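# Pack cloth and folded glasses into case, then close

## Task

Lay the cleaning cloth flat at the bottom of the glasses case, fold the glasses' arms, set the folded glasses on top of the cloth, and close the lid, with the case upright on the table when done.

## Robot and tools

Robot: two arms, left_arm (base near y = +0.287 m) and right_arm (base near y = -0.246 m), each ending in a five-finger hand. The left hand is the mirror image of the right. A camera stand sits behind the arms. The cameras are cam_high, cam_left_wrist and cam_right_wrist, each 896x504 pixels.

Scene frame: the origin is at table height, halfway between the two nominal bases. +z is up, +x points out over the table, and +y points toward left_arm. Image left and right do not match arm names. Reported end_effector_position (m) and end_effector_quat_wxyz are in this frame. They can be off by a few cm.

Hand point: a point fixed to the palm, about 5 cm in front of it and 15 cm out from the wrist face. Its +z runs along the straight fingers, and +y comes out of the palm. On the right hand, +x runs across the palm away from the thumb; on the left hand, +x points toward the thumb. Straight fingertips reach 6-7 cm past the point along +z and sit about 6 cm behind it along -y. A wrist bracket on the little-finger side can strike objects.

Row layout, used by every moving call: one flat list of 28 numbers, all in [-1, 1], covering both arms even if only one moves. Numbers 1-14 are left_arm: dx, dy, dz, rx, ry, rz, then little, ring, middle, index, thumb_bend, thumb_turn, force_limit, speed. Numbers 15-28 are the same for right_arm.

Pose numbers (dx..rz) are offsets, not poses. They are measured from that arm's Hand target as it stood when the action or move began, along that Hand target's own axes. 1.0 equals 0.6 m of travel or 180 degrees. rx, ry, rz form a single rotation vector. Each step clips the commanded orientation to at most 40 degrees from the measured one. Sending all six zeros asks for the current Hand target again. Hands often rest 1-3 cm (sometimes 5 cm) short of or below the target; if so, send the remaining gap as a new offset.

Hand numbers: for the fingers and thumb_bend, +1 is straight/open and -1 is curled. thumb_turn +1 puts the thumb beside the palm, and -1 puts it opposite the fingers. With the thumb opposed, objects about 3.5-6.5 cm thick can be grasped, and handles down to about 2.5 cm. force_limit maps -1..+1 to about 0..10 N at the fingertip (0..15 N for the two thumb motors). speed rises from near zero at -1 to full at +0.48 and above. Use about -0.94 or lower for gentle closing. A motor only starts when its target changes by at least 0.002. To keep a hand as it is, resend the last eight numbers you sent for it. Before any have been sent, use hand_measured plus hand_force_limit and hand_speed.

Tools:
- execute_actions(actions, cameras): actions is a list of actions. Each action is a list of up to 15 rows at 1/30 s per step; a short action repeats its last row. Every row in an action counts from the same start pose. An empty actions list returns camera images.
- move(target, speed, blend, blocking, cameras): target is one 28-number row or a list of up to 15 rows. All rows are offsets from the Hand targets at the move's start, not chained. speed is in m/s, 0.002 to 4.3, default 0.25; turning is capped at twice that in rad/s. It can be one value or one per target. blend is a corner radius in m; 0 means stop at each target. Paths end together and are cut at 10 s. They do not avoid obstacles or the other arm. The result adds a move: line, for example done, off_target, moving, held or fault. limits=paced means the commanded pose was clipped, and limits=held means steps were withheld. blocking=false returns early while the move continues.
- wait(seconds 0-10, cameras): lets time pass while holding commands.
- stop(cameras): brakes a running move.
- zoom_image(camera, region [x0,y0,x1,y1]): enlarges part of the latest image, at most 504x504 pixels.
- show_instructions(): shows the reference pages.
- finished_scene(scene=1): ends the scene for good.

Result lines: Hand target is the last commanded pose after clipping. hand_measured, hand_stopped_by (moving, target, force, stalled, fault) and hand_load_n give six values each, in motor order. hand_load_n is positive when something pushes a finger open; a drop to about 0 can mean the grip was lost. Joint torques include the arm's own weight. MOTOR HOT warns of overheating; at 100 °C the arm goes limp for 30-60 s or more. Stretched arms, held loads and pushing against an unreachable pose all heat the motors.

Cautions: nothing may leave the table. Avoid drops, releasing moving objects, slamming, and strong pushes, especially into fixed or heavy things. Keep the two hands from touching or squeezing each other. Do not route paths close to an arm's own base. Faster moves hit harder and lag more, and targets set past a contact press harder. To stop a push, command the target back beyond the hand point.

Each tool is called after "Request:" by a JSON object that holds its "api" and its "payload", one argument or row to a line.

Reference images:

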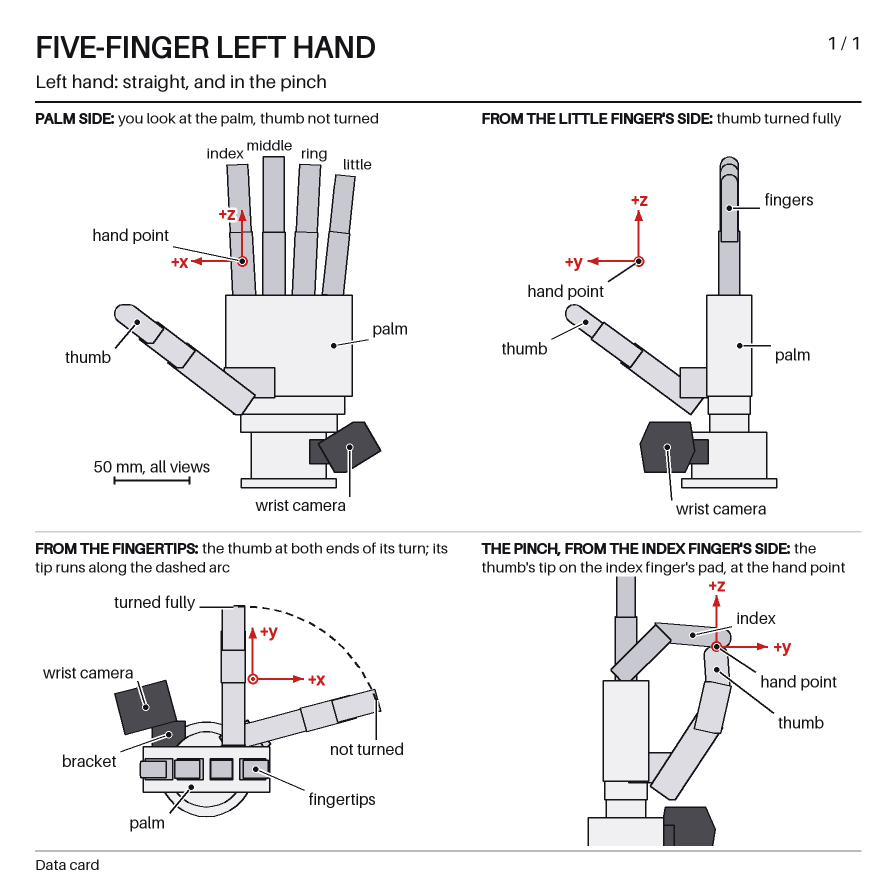

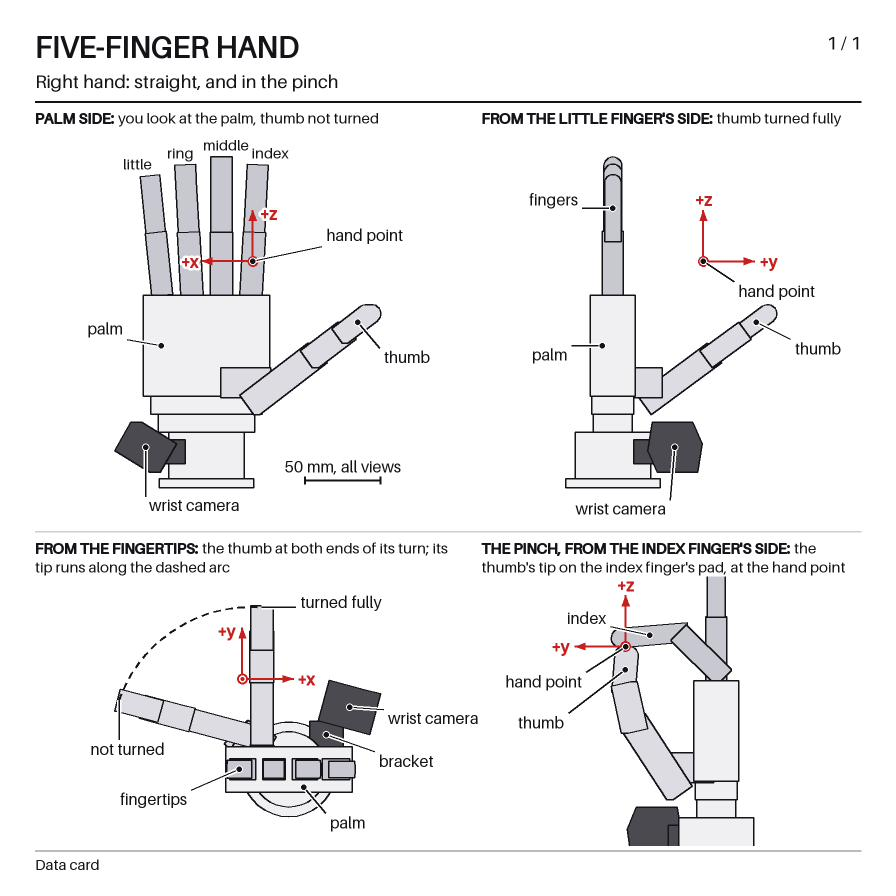

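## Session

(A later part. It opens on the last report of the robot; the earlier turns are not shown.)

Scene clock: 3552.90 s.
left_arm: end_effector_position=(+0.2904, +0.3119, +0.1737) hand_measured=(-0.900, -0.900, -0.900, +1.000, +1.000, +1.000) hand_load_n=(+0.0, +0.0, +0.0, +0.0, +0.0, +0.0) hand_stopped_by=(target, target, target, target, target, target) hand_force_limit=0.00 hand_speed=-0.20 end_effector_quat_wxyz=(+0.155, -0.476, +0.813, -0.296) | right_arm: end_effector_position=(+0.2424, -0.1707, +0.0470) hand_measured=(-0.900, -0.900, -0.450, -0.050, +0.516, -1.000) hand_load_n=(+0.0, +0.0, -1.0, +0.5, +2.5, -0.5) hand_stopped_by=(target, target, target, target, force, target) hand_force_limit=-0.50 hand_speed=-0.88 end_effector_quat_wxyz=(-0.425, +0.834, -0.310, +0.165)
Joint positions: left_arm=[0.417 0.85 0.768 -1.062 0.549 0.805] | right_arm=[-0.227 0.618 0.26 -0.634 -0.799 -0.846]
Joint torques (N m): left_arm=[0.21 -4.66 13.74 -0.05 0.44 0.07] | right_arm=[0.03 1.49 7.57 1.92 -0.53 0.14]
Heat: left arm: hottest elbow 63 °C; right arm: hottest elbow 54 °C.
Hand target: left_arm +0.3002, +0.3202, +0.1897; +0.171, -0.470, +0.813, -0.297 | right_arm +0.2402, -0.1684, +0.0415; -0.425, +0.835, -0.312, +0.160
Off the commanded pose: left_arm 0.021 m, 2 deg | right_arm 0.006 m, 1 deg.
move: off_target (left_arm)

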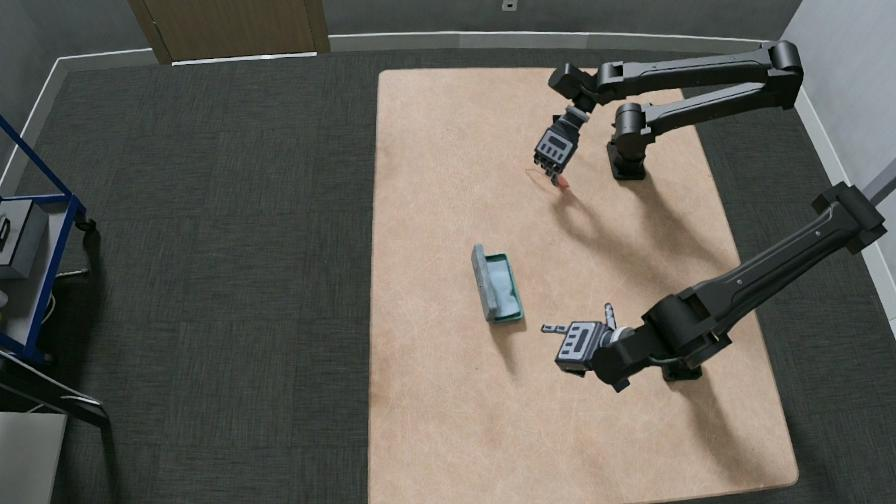

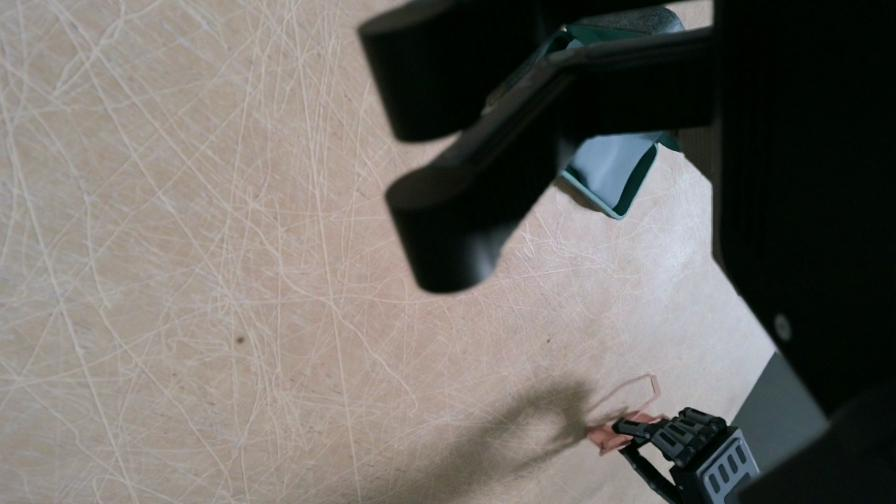

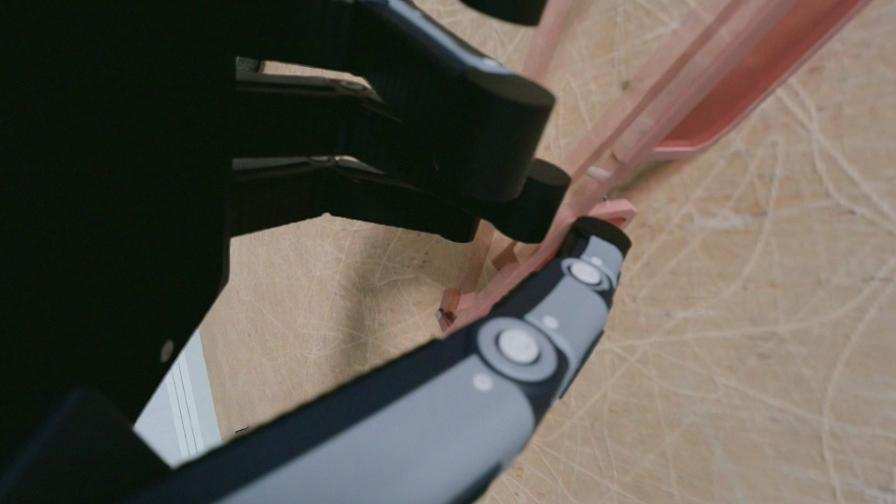

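Request:
{"api": "move", "payload": {
  "target": [0,0,0,0,0,0, -0.9,-0.9,-0.9,1,1,1, 0,-0.2, 0,0,0,0,0,0, -0.9,-0.9,-0.45,-0.25,0.3,-1, -0.5,-0.9],
  "speed": 0.08,
  "cameras": ["all"]
}}

Request:
{"api": "zoom_image", "payload": {
  "camera": "cam_high",
  "region": [500, 110, 620, 220]
}}

Request:
{"api": "zoom_image", "payload": {
  "camera": "cam_left_wrist",
  "region": [520, 300, 800, 500]
}}

Scene clock: 3570.27 s.
left_arm: end_effector_position=(+0.2904, +0.3119, +0.1737) hand_measured=(-0.900, -0.900, -0.900, +1.000, +1.000, +1.000) hand_load_n=(+0.5, +0.0, +0.0, +0.0, +0.0, +0.0) hand_stopped_by=(target, target, target, target, target, target) hand_force_limit=0.00 hand_speed=-0.20 end_effector_quat_wxyz=(+0.155, -0.476, +0.813, -0.296) | right_arm: end_effector_position=(+0.2426, -0.1707, +0.0471) hand_measured=(-0.900, -0.900, -0.450, -0.250, +0.516, -1.000) hand_load_n=(+0.0, +0.0, -0.5, +0.0, +1.0, -0.5) hand_stopped_by=(target, target, target, target, force, target) hand_force_limit=-0.50 hand_speed=-0.90 end_effector_quat_wxyz=(-0.425, +0.834, -0.310, +0.166)
Joint positions: left_arm=[0.417 0.85 0.768 -1.062 0.549 0.805] | right_arm=[-0.226 0.618 0.26 -0.633 -0.799 -0.845]
Joint torques (N m): left_arm=[0.32 -4.66 13.7 0.02 0.43 0.07] | right_arm=[0.03 1.61 7.57 1.91 -0.52 0.14]
Heat: left arm: hottest elbow 63 °C; right arm: hottest elbow 54 °C.
Hand target: left_arm +0.3002, +0.3202, +0.1897; +0.171, -0.470, +0.813, -0.297 | right_arm +0.2402, -0.1683, +0.0415; -0.425, +0.835, -0.312, +0.160
Off the commanded pose: left_arm 0.021 m, 2 deg | right_arm 0.007 m, 1 deg.
move: off_target (left_arm)

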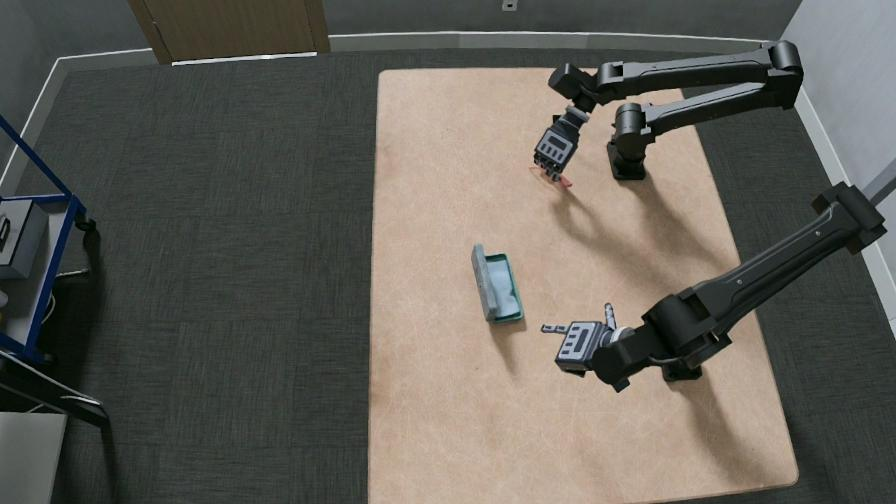

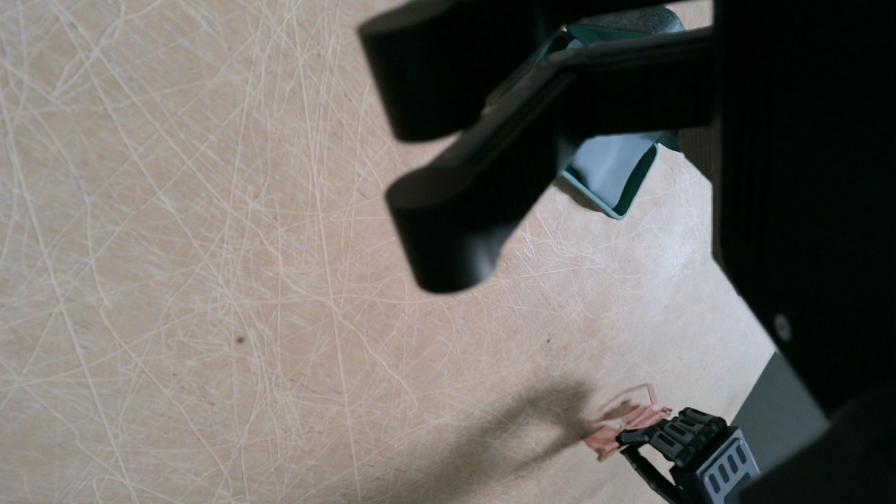

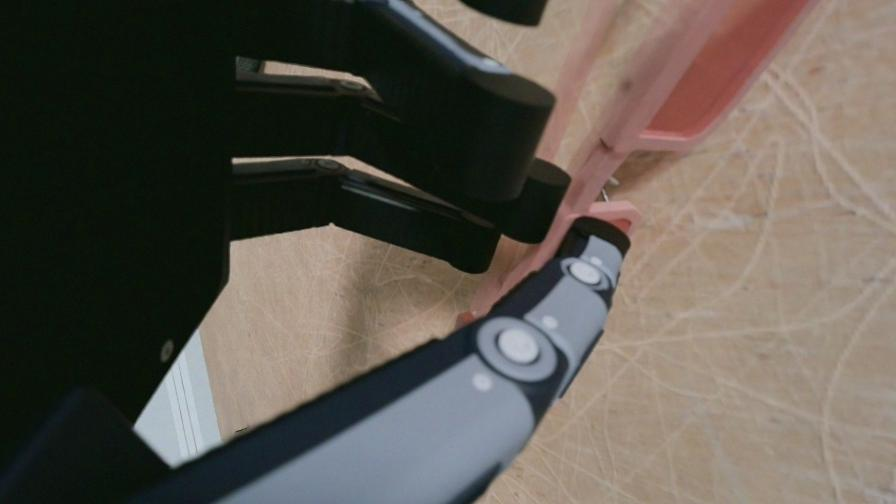

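Scaled by 4.200 from the camera's 896x504 image, which has a finer 1280x720 frame.

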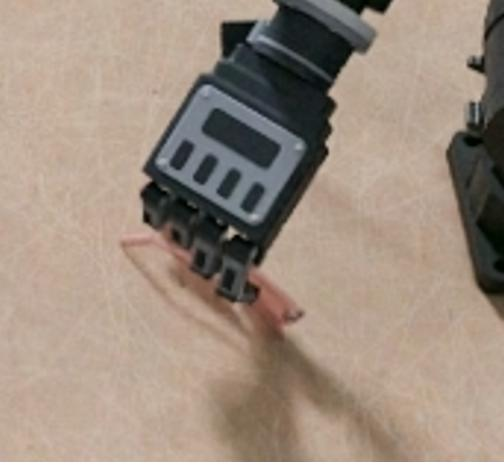

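Scaled by 1.800 from the camera's 896x504 image, which has a finer 1280x720 frame.

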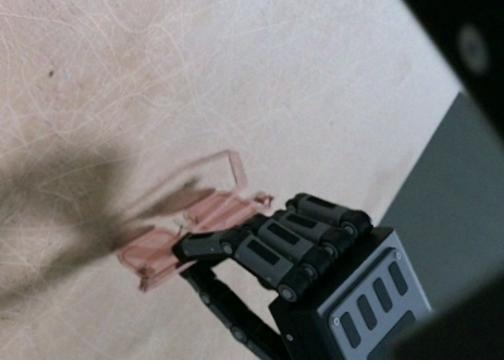

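Request:
{"api": "move", "payload": {
  "target": [
    [0,0,0,0,0,0, -0.9,-0.9,-0.9,1,1,1, 0,-0.2, 0,0,0,0,0,0, -0.9,-0.9,-0.45,-0.25,1,-1, -0.4,0],
    [0,0,0,0,0,0, -0.9,-0.9,-0.9,1,1,1, 0,-0.2, 0,0,0,0,0,0, -0.9,-0.9,-0.9,-0.25,1,-1, -0.4,0],
    [0,0,0,0,0,0, -0.9,-0.9,-0.9,1,1,1, 0,-0.2, 0,0,0,0,0,0, -0.9,-0.9,-0.9,0.4,1,-1, -0.4,0]
  ],
  "speed": 0.08,
  "cameras": []
}}

Scene clock: 3594.37 s.
left_arm: end_effector_position=(+0.2904, +0.3119, +0.1737) hand_measured=(-0.900, -0.900, -0.900, +1.000, +1.000, +1.000) hand_load_n=(+0.0, +0.0, +0.0, +0.0, +0.0, +0.0) hand_stopped_by=(target, target, target, target, target, target) hand_force_limit=0.00 hand_speed=-0.20 end_effector_quat_wxyz=(+0.155, -0.476, +0.813, -0.296) | right_arm: end_effector_position=(+0.2425, -0.1707, +0.0471) hand_measured=(-0.900, -0.900, -0.900, +0.400, +1.000, -1.000) hand_load_n=(+0.0, +0.0, +0.0, +0.0, +0.0, +0.0) hand_stopped_by=(target, target, target, target, target, target) hand_force_limit=-0.40 hand_speed=0.00 end_effector_quat_wxyz=(-0.425, +0.834, -0.310, +0.166)
Joint positions: left_arm=[0.417 0.85 0.768 -1.062 0.549 0.805] | right_arm=[-0.226 0.618 0.26 -0.633 -0.798 -0.845]
Joint torques (N m): left_arm=[0.5 -4.25 13.74 -0.08 0.44 0.04] | right_arm=[-0.03 1.55 7.57 1.88 -0.53 0.15]
Heat: left arm: hottest elbow 63 °C; right arm: hottest elbow 53 °C.
Hand target: left_arm +0.3002, +0.3202, +0.1897; +0.171, -0.470, +0.813, -0.297 | right_arm +0.2402, -0.1684, +0.0415; -0.425, +0.835, -0.312, +0.160
Off the commanded pose: left_arm 0.021 m, 2 deg | right_arm 0.006 m, 1 deg.
move: off_target (left_arm)
No camera images: "cameras" was empty.

Request:
{"api": "move", "payload": {
  "target": [
    [0,0,0,0,0,0, -0.9,-0.9,-0.9,1,1,1, 0,-0.2, 0,-0.1079,-0.0784,0,0,0, -0.9,-0.9,-0.9,0.4,1,-1, -0.4,0],
    [0,0,0,0,0,0, -0.9,-0.9,-0.9,1,1,1, 0,-0.2, 0.0168,-0.0785,-0.1755,0,0,0, -0.9,-0.9,-0.9,0.4,1,-1, -0.4,0]
  ],
  "speed": 0.1,
  "blend": [0.02,0],
  "cameras": ["all"]
}}

Request:
{"api": "zoom_image", "payload": {
  "camera": "cam_high",
  "region": [500, 110, 620, 220]
}}

Request:
{"api": "zoom_image", "payload": {
  "camera": "cam_left_wrist",
  "region": [540, 360, 700, 480]
}}

Request:
{"api": "zoom_image", "payload": {
  "camera": "cam_right_wrist",
  "region": [500, 0, 896, 300]
}}

Scene clock: 3610.40 s.
left_arm: end_effector_position=(+0.2904, +0.3119, +0.1737) hand_measured=(-0.900, -0.900, -0.900, +1.000, +1.000, +1.000) hand_load_n=(+0.0, +0.0, +0.0, +0.0, +0.0, -0.5) hand_stopped_by=(target, target, target, target, target, target) hand_force_limit=0.00 hand_speed=-0.20 end_effector_quat_wxyz=(+0.155, -0.476, +0.813, -0.296) | right_arm: end_effector_position=(+0.1991, -0.2085, +0.1215) hand_measured=(-0.900, -0.900, -0.900, +0.400, +1.000, -1.000) hand_load_n=(+0.0, +0.0, +0.0, +0.0, +0.0, +0.0) hand_stopped_by=(target, target, target, target, target, target) hand_force_limit=-0.40 hand_speed=0.00 end_effector_quat_wxyz=(-0.429, +0.832, -0.321, +0.140)
Joint positions: left_arm=[0.417 0.85 0.768 -1.062 0.549 0.805] | right_arm=[-0.599 0.607 0.489 -1.352 -0.933 -1.393]
Joint torques (N m): left_arm=[0.67 -4.31 13.71 -0.05 0.43 0.05] | right_arm=[-1.03 1.85 12.49 0.03 -0.91 -0.04]
Heat: left arm: hottest elbow 63 °C; right arm: hottest elbow 53 °C.
Hand target: left_arm +0.3002, +0.3202, +0.1897; +0.171, -0.470, +0.813, -0.297 | right_arm +0.2100, -0.2183, +0.1416; -0.425, +0.835, -0.312, +0.160
Off the commanded pose: left_arm 0.021 m, 2 deg | right_arm 0.025 m, 3 deg.
move: off_target (left_arm, right_arm)

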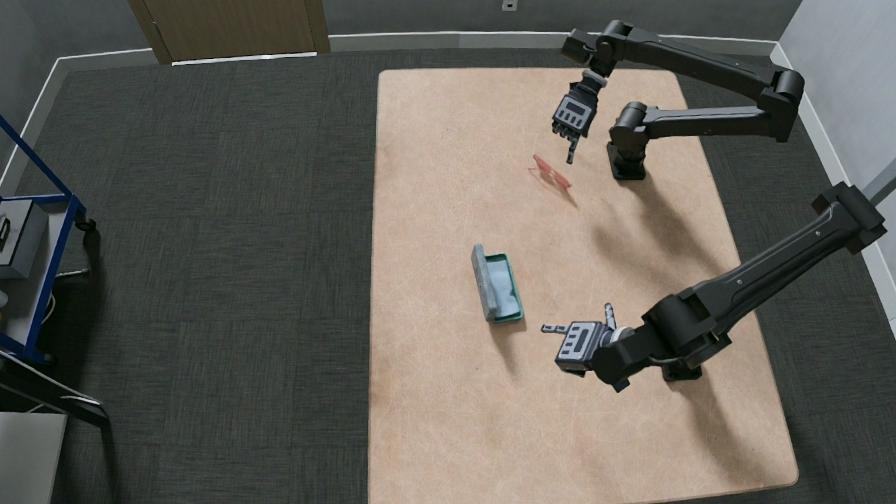

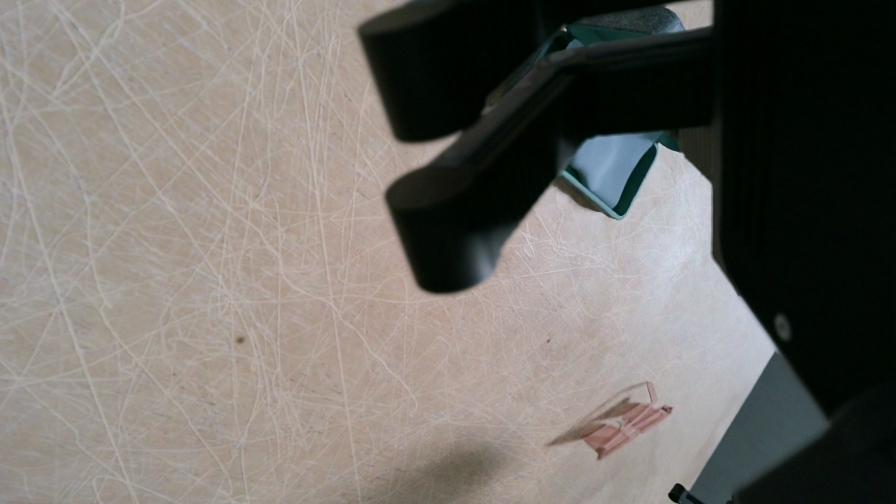

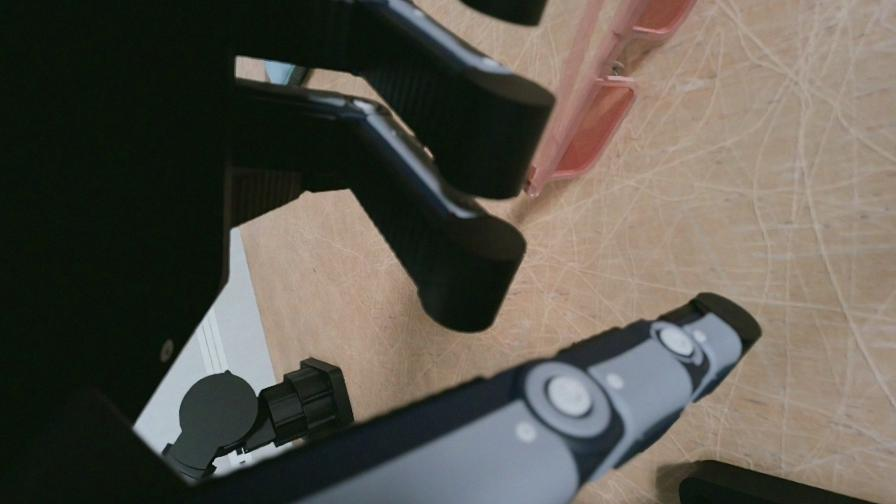

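Scaled by 4.200 from the camera's 896x504 image, which has a finer 1280x720 frame.

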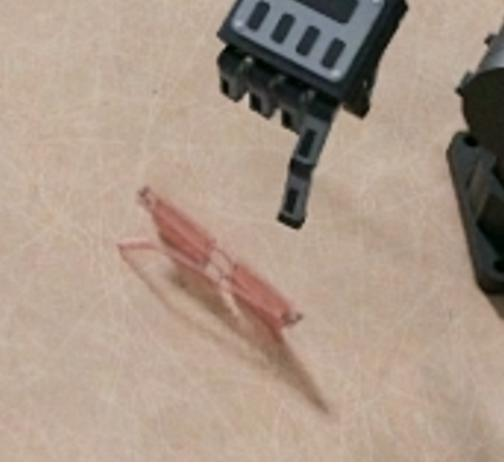

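Scaled by 3.150 from the camera's 896x504 image, which has a finer 1280x720 frame.

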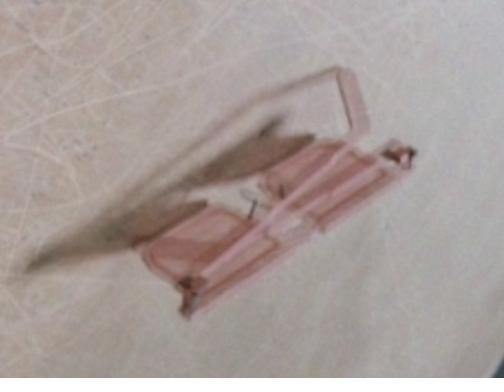

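Scaled by 1.273 from the camera's 896x504 image, which has a finer 1280x720 frame.

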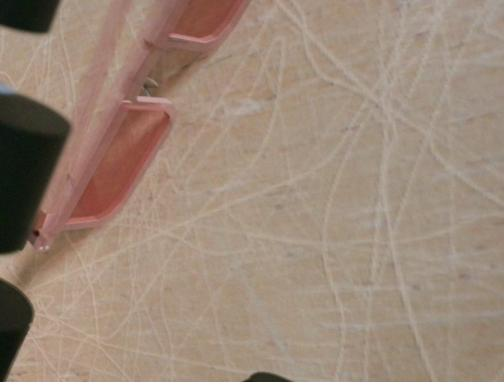

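Request:
{"api": "move", "payload": {
  "target": [0,0,0,0,0,0, -0.9,-0.9,-0.9,1,1,1, 0,-0.2, 0.0642,-0.0142,0.1187,-0.0333,0.0494,0.0359, -0.9,-0.9,0.5,0.5,1,-1, -0.4,0],
  "speed": 0.1,
  "cameras": ["all"]
}}

Request:
{"api": "zoom_image", "payload": {
  "camera": "cam_high",
  "region": [490, 110, 610, 220]
}}

Scene clock: 3711.60 s.
left_arm: end_effector_position=(+0.2904, +0.3119, +0.1737) hand_measured=(-0.900, -0.900, -0.900, +1.000, +1.000, +1.000) hand_load_n=(+0.0, +0.0, +0.0, +0.0, +0.0, -0.5) hand_stopped_by=(target, target, target, target, target, target) hand_force_limit=0.00 hand_speed=-0.20 end_effector_quat_wxyz=(+0.155, -0.476, +0.813, -0.296) | right_arm: end_effector_position=(+0.2806, -0.1988, +0.1121) hand_measured=(-0.900, -0.900, +0.500, +0.500, +1.000, -1.000) hand_load_n=(+0.0, +0.0, -0.5, +0.0, +0.0, +0.5) hand_stopped_by=(target, target, target, target, target, target) hand_force_limit=-0.40 hand_speed=0.00 end_effector_quat_wxyz=(-0.363, +0.822, -0.396, +0.187)
Joint positions: left_arm=[0.417 0.85 0.768 -1.062 0.549 0.805] | right_arm=[-0.202 0.654 0.474 -0.759 -0.6 -0.684]
Joint torques (N m): left_arm=[0.38 -4.48 13.74 -0.06 0.43 0.06] | right_arm=[0.03 0.38 8.08 2.13 -0.38 0.17]
Heat: left arm: hottest elbow 63 °C; right arm: hottest elbow 57 °C.
Hand target: left_arm +0.3002, +0.3202, +0.1897; +0.171, -0.470, +0.813, -0.297 | right_arm +0.2802, -0.1964, +0.1066; -0.364, +0.822, -0.398, +0.183
Off the commanded pose: left_arm 0.021 m, 2 deg | right_arm 0.006 m, 1 deg.
move: off_target (left_arm)

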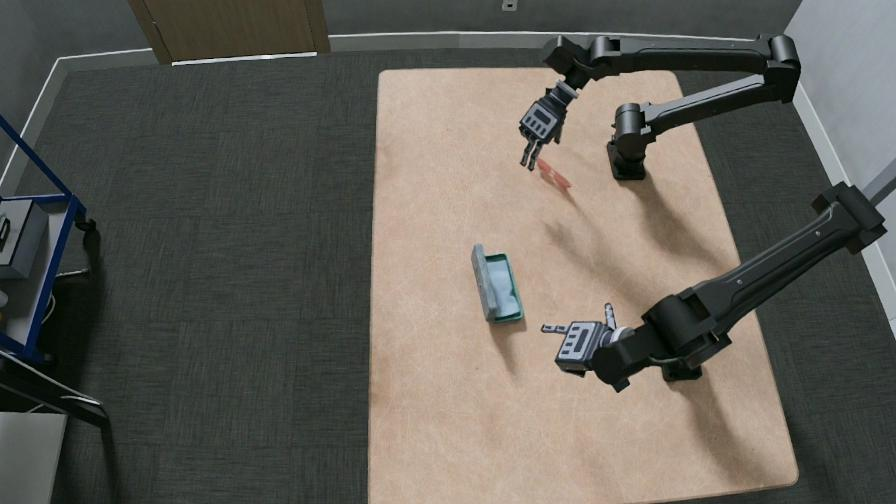

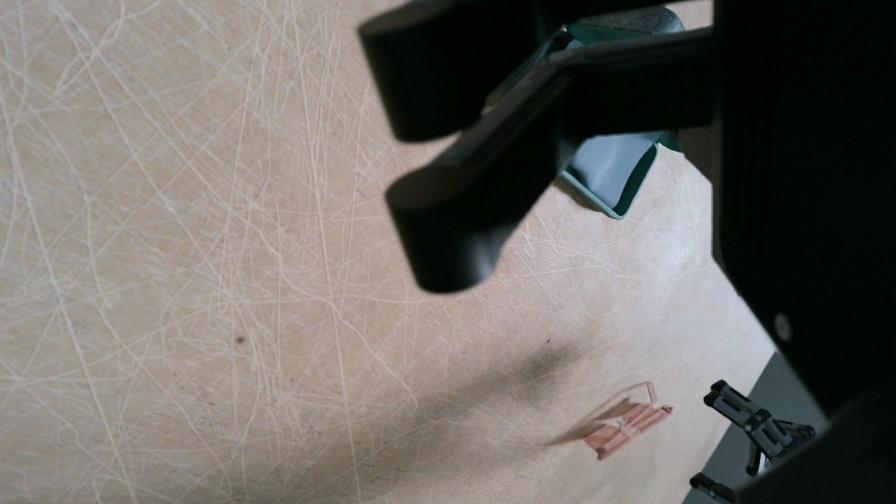

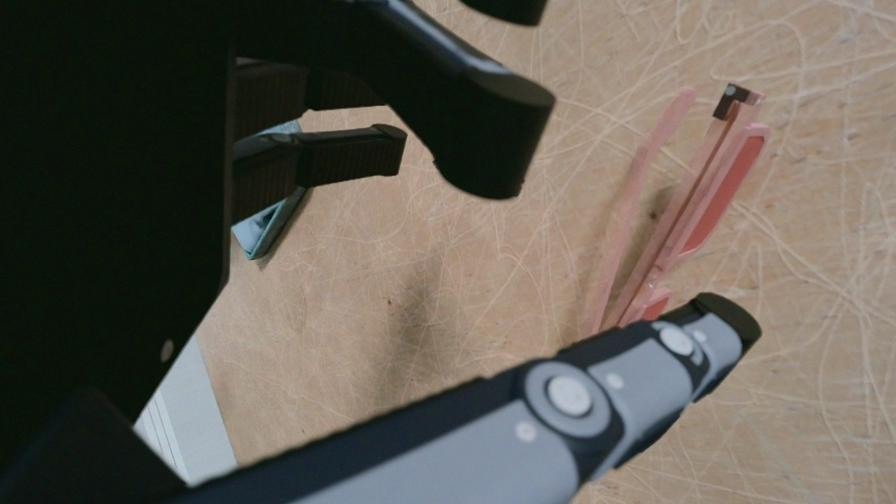

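Scaled by 4.200 from the camera's 896x504 image, which has a finer 1280x720 frame.

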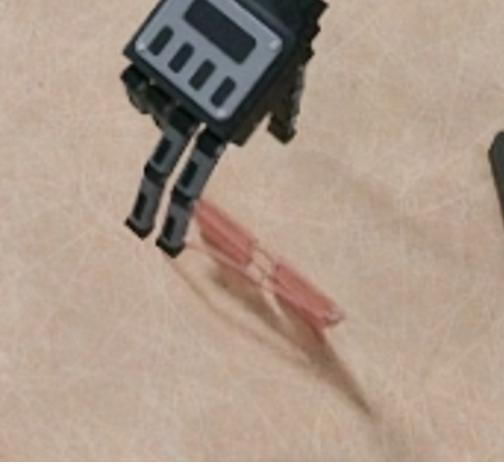

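Request:
{"api": "move", "payload": {
  "target": [0,0,0,0,0,0, -0.9,-0.9,-0.9,1,1,1, 0,-0.2, 0,0.0825,0.0743,0,0,0, -0.9,-0.9,0.5,0.5,1,-1, -0.4,0],
  "speed": 0.08,
  "cameras": ["all"]
}}

Request:
{"api": "zoom_image", "payload": {
  "camera": "cam_high",
  "region": [490, 110, 610, 220]
}}

Request:
{"api": "zoom_image", "payload": {
  "camera": "cam_left_wrist",
  "region": [540, 340, 760, 504]
}}

Scene clock: 3726.63 s.
left_arm: end_effector_position=(+0.2904, +0.3119, +0.1737) hand_measured=(-0.900, -0.900, -0.900, +1.000, +1.000, +1.000) hand_load_n=(+0.0, +0.0, +0.0, +0.0, +0.0, +0.0) hand_stopped_by=(target, target, target, target, target, target) hand_force_limit=0.00 hand_speed=-0.20 end_effector_quat_wxyz=(+0.155, -0.476, +0.813, -0.296) | right_arm: end_effector_position=(+0.2822, -0.1991, +0.0451) hand_measured=(-0.900, -0.900, +0.500, +0.500, +1.000, -1.000) hand_load_n=(+0.0, +0.0, +0.0, +0.0, +0.0, +0.5) hand_stopped_by=(target, target, target, target, target, target) hand_force_limit=-0.40 hand_speed=0.00 end_effector_quat_wxyz=(-0.363, +0.822, -0.396, +0.188)
Joint positions: left_arm=[0.417 0.85 0.768 -1.062 0.549 0.805] | right_arm=[-0.202 0.757 0.324 -0.505 -0.6 -0.683]
Joint torques (N m): left_arm=[0.09 -4.54 13.7 -0.02 0.46 0.06] | right_arm=[-0.03 0.26 7.49 2.14 -0.44 0.15]
Heat: left arm: hottest elbow 63 °C; right arm: hottest elbow 57 °C.
Hand target: left_arm +0.3002, +0.3202, +0.1897; +0.171, -0.470, +0.813, -0.297 | right_arm +0.2808, -0.1970, +0.0400; -0.364, +0.822, -0.398, +0.183
Off the commanded pose: left_arm 0.021 m, 2 deg | right_arm 0.006 m, 1 deg.
move: off_target (left_arm)

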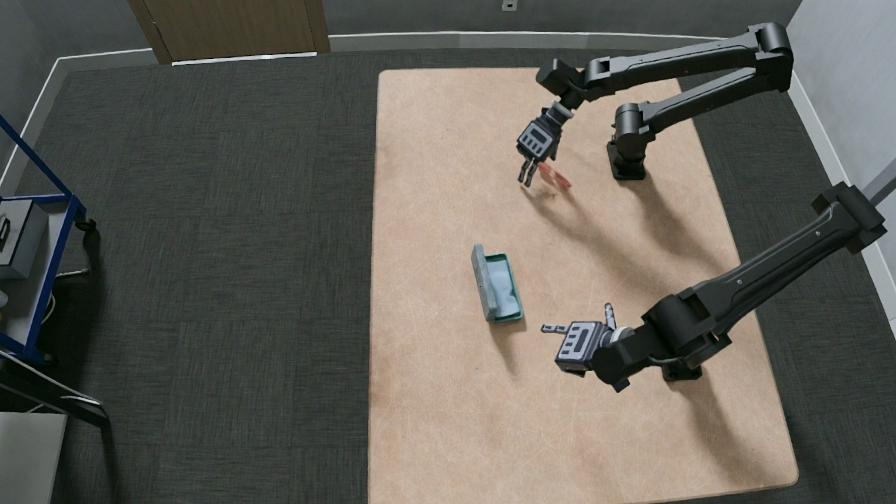

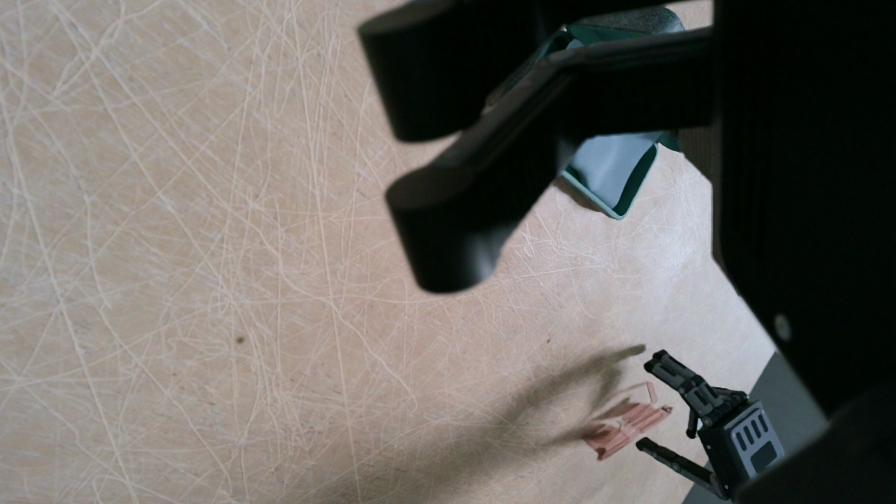

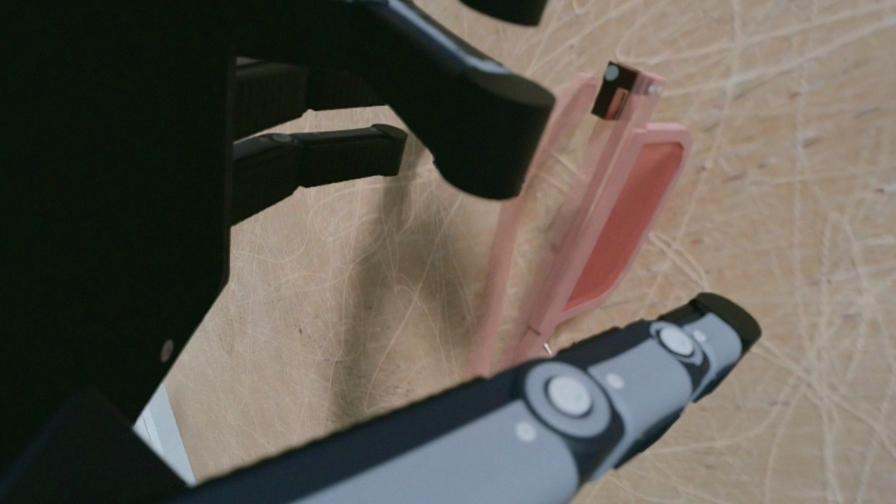

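Scaled by 4.200 from the camera's 896x504 image, which has a finer 1280x720 frame.

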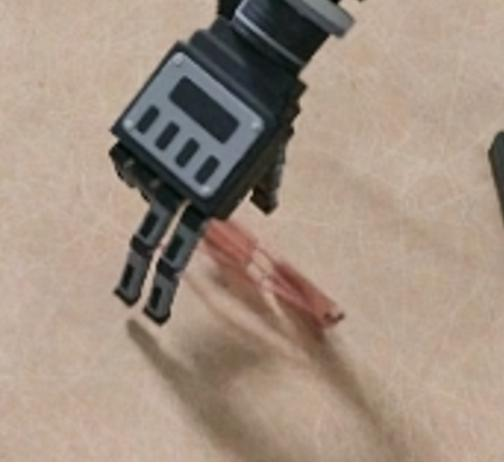

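Scaled by 2.291 from the camera's 896x504 image, which has a finer 1280x720 frame.

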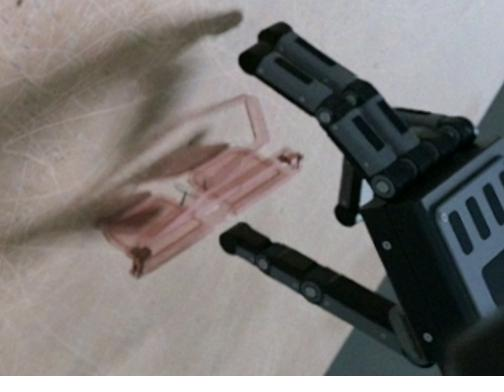

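Request:
{"api": "move", "payload": {
  "target": [
    [0,0,0,0,0,0, -0.9,-0.9,-0.9,1,1,1, 0,-0.2, 0,0,0,0,0,0, -0.9,-0.9,-0.3,-0.3,1,-1, -0.4,-0.8],
    [0,0,0,0,0,0, -0.9,-0.9,-0.9,1,1,1, 0,-0.2, 0,0,0,0,0,0, -0.9,-0.9,-0.3,-0.3,0.6,-1, -0.6,-0.85]
  ],
  "speed": 0.08,
  "cameras": ["all"]
}}

Request:
{"api": "zoom_image", "payload": {
  "camera": "cam_high",
  "region": [490, 110, 610, 220]
}}

Request:
{"api": "zoom_image", "payload": {
  "camera": "cam_left_wrist",
  "region": [540, 340, 760, 504]
}}

Request:
{"api": "zoom_image", "payload": {
  "camera": "cam_right_wrist",
  "region": [380, 0, 760, 360]
}}

Scene clock: 3739.63 s.
left_arm: end_effector_position=(+0.2904, +0.3119, +0.1737) hand_measured=(-0.900, -0.900, -0.900, +1.000, +1.000, +1.000) hand_load_n=(+0.0, +0.0, +0.0, +0.0, +0.0, +0.0) hand_stopped_by=(target, target, target, target, target, target) hand_force_limit=0.00 hand_speed=-0.20 end_effector_quat_wxyz=(+0.155, -0.476, +0.813, -0.296) | right_arm: end_effector_position=(+0.2822, -0.1991, +0.0451) hand_measured=(-0.900, -0.900, -0.300, -0.300, +0.600, -1.000) hand_load_n=(+0.0, +0.0, +0.0, +0.0, +0.0, +0.0) hand_stopped_by=(target, target, target, target, target, target) hand_force_limit=-0.60 hand_speed=-0.85 end_effector_quat_wxyz=(-0.363, +0.822, -0.396, +0.188)
Joint positions: left_arm=[0.417 0.85 0.768 -1.062 0.549 0.805] | right_arm=[-0.202 0.757 0.324 -0.505 -0.6 -0.683]
Joint torques (N m): left_arm=[0.38 -4.54 13.72 -0.09 0.44 0.05] | right_arm=[-0.03 0.26 7.5 2.1 -0.43 0.15]
Heat: left arm: hottest elbow 63 °C; right arm: hottest elbow 57 °C.
Hand target: left_arm +0.3002, +0.3202, +0.1897; +0.171, -0.470, +0.813, -0.297 | right_arm +0.2808, -0.1970, +0.0400; -0.364, +0.822, -0.398, +0.183
Off the commanded pose: left_arm 0.021 m, 2 deg | right_arm 0.006 m, 1 deg.
move: off_target (left_arm)

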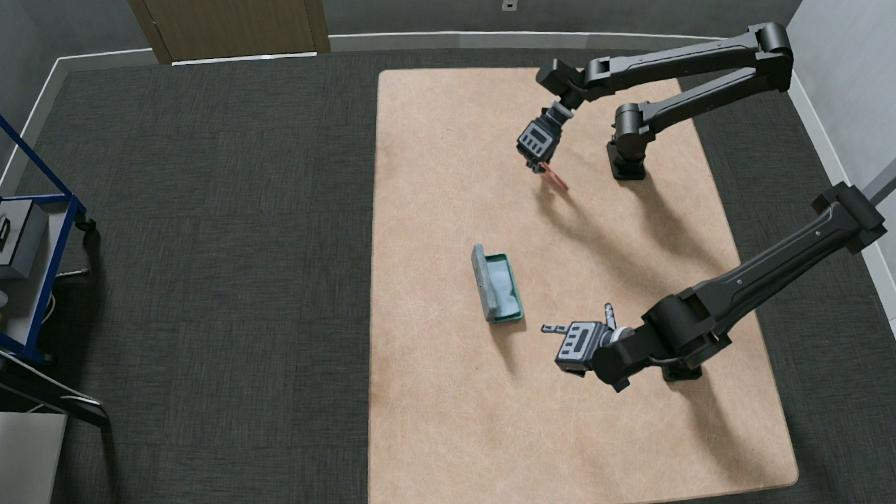

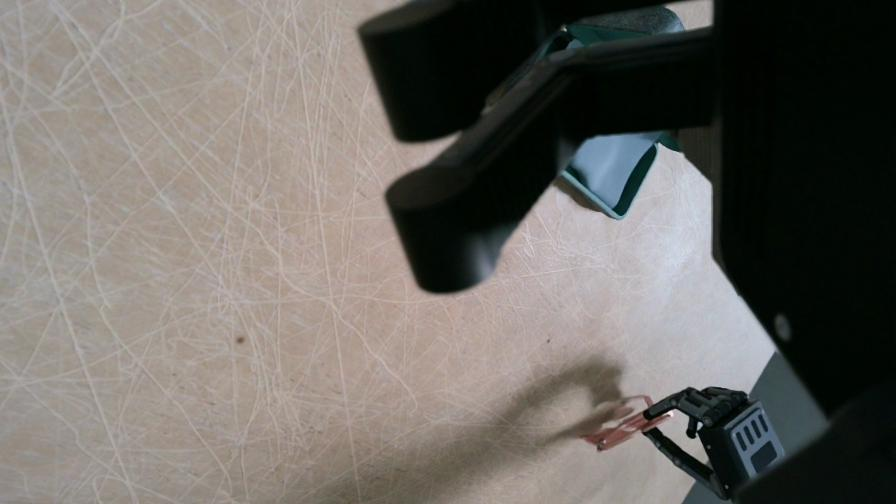

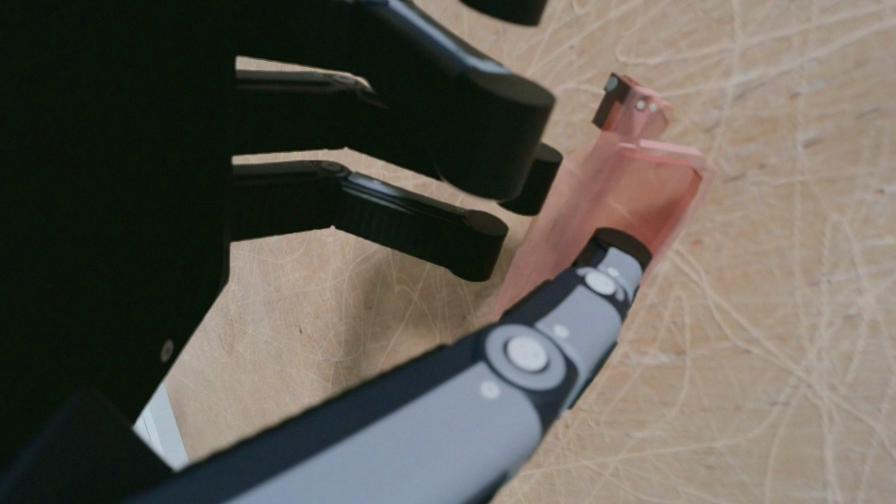

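Scaled by 4.200 from the camera's 896x504 image, which has a finer 1280x720 frame.

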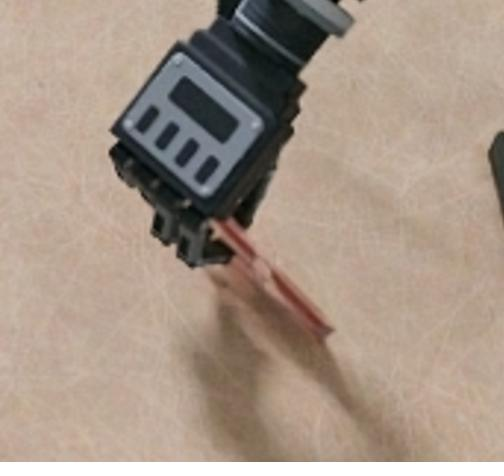

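Scaled by 2.291 from the camera's 896x504 image, which has a finer 1280x720 frame.

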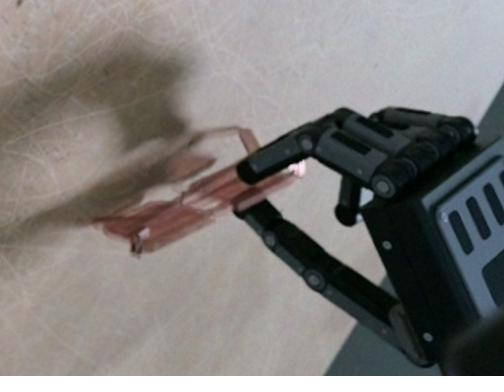

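Scaled by 1.326 from the camera's 896x504 image, which has a finer 1280x720 frame.

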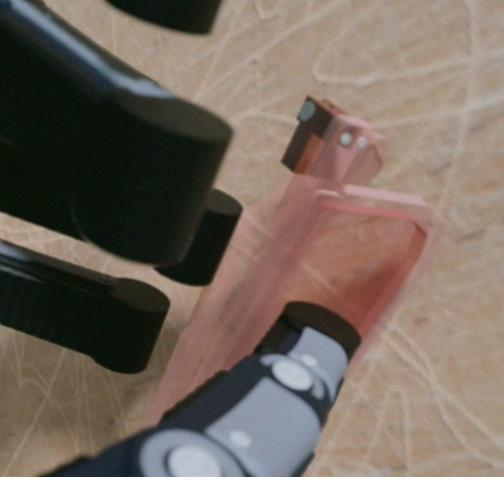

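Request:
{"api": "move", "payload": {
  "target": [
    [0,0,0,0,0,0, -0.9,-0.9,-0.9,1,1,1, 0,-0.2, 0,0,0,0,0,0, -0.9,-0.9,-0.2,-0.2,0.9,-1, -0.4,-0.6],
    [0,0,0,0,0,0, -0.9,-0.9,-0.9,1,1,1, 0,-0.2, 0,0.0136,0.0123,0,0,0, -0.9,-0.9,-0.2,-0.2,0.9,-1, -0.4,-0.6]
  ],
  "speed": 0.05,
  "cameras": ["all"]
}}

Request:
{"api": "zoom_image", "payload": {
  "camera": "cam_left_wrist",
  "region": [540, 340, 760, 504]
}}

Request:
{"api": "zoom_image", "payload": {
  "camera": "cam_right_wrist",
  "region": [380, 0, 760, 360]
}}

Scene clock: 3772.53 s.
left_arm: end_effector_position=(+0.2904, +0.3119, +0.1737) hand_measured=(-0.900, -0.900, -0.900, +1.000, +1.000, +1.000) hand_load_n=(+0.0, +0.0, +0.0, +0.0, +0.0, +0.0) hand_stopped_by=(target, target, target, target, target, target) hand_force_limit=0.00 hand_speed=-0.20 end_effector_quat_wxyz=(+0.155, -0.476, +0.813, -0.296) | right_arm: end_effector_position=(+0.2828, -0.1993, +0.0345) hand_measured=(-0.900, -0.900, -0.200, -0.200, +0.900, -1.000) hand_load_n=(+0.0, +0.0, +0.0, +0.0, +0.0, +0.0) hand_stopped_by=(target, target, target, target, target, target) hand_force_limit=-0.40 hand_speed=-0.60 end_effector_quat_wxyz=(-0.363, +0.822, -0.396, +0.188)
Joint positions: left_arm=[0.417 0.85 0.768 -1.062 0.549 0.805] | right_arm=[-0.202 0.785 0.302 -0.454 -0.6 -0.683]
Joint velocities: left_arm=[within noise] | right_arm=[0.005 -0.015 -0.002 -0.007 0.022 -0.154]
Joint torques (N m): left_arm=[-0.03 -4.48 13.67 -0.08 0.44 0.04] | right_arm=[-0.09 0.15 7.24 2.15 -0.44 0.14]
Heat: left arm: hottest elbow 63 °C; right arm: hottest elbow 56 °C.
Hand target: left_arm +0.3002, +0.3202, +0.1897; +0.171, -0.470, +0.813, -0.297 | right_arm +0.2809, -0.1970, +0.0290; -0.364, +0.822, -0.398, +0.183
Off the commanded pose: left_arm 0.021 m, 2 deg | right_arm 0.006 m, 1 deg.
move: off_target (left_arm)

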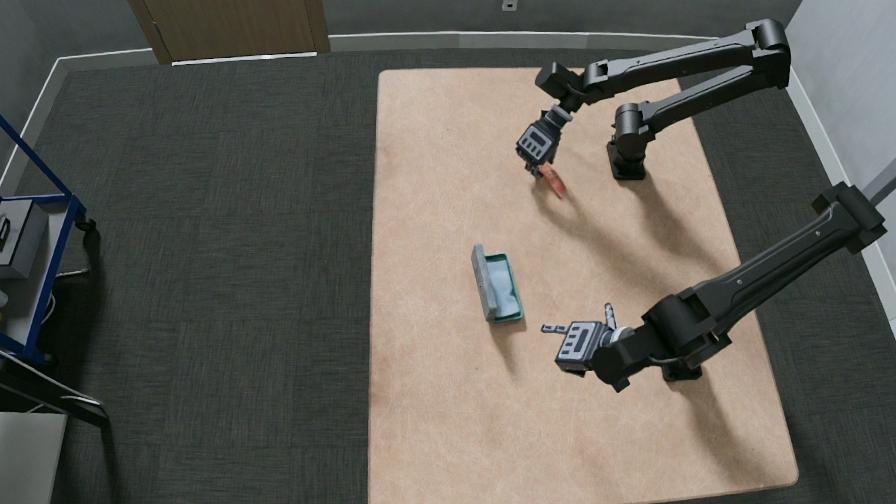

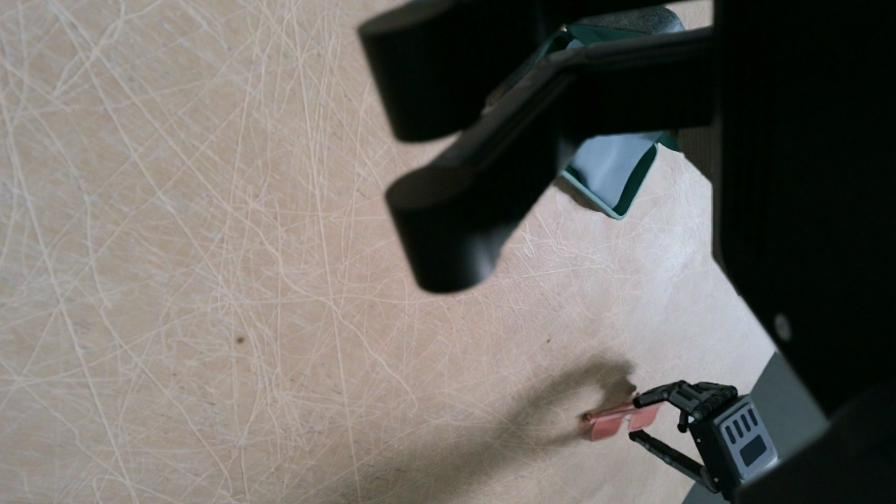

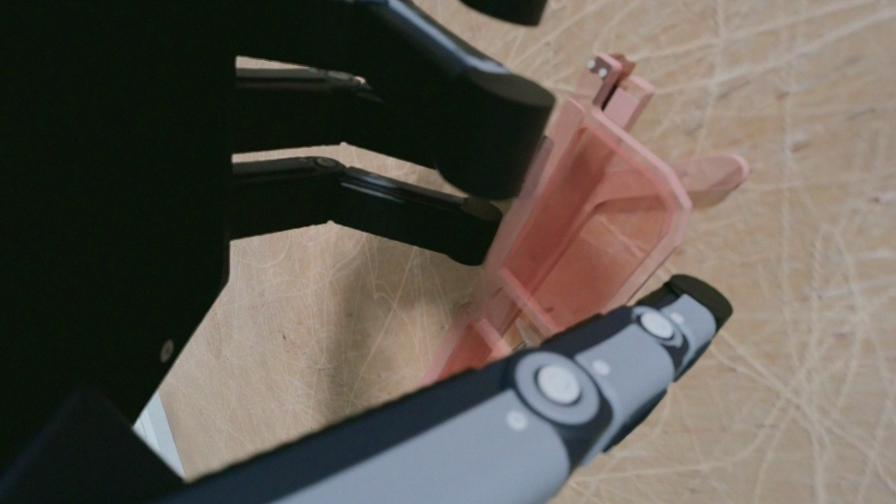

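Scaled by 2.291 from the camera's 896x504 image, which has a finer 1280x720 frame.

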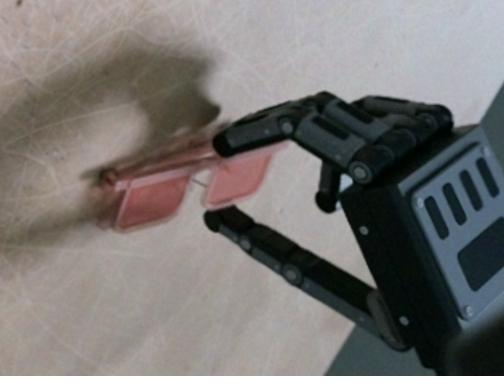

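Scaled by 1.326 from the camera's 896x504 image, which has a finer 1280x720 frame.

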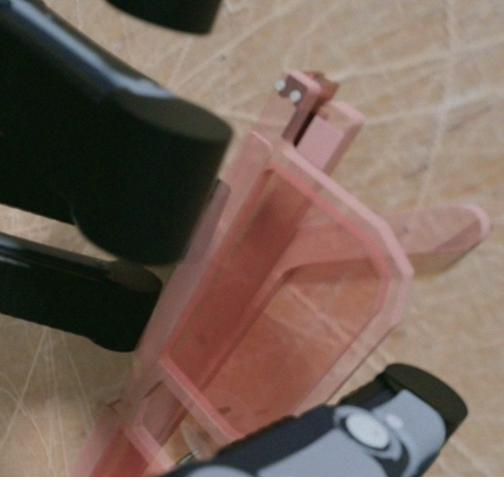

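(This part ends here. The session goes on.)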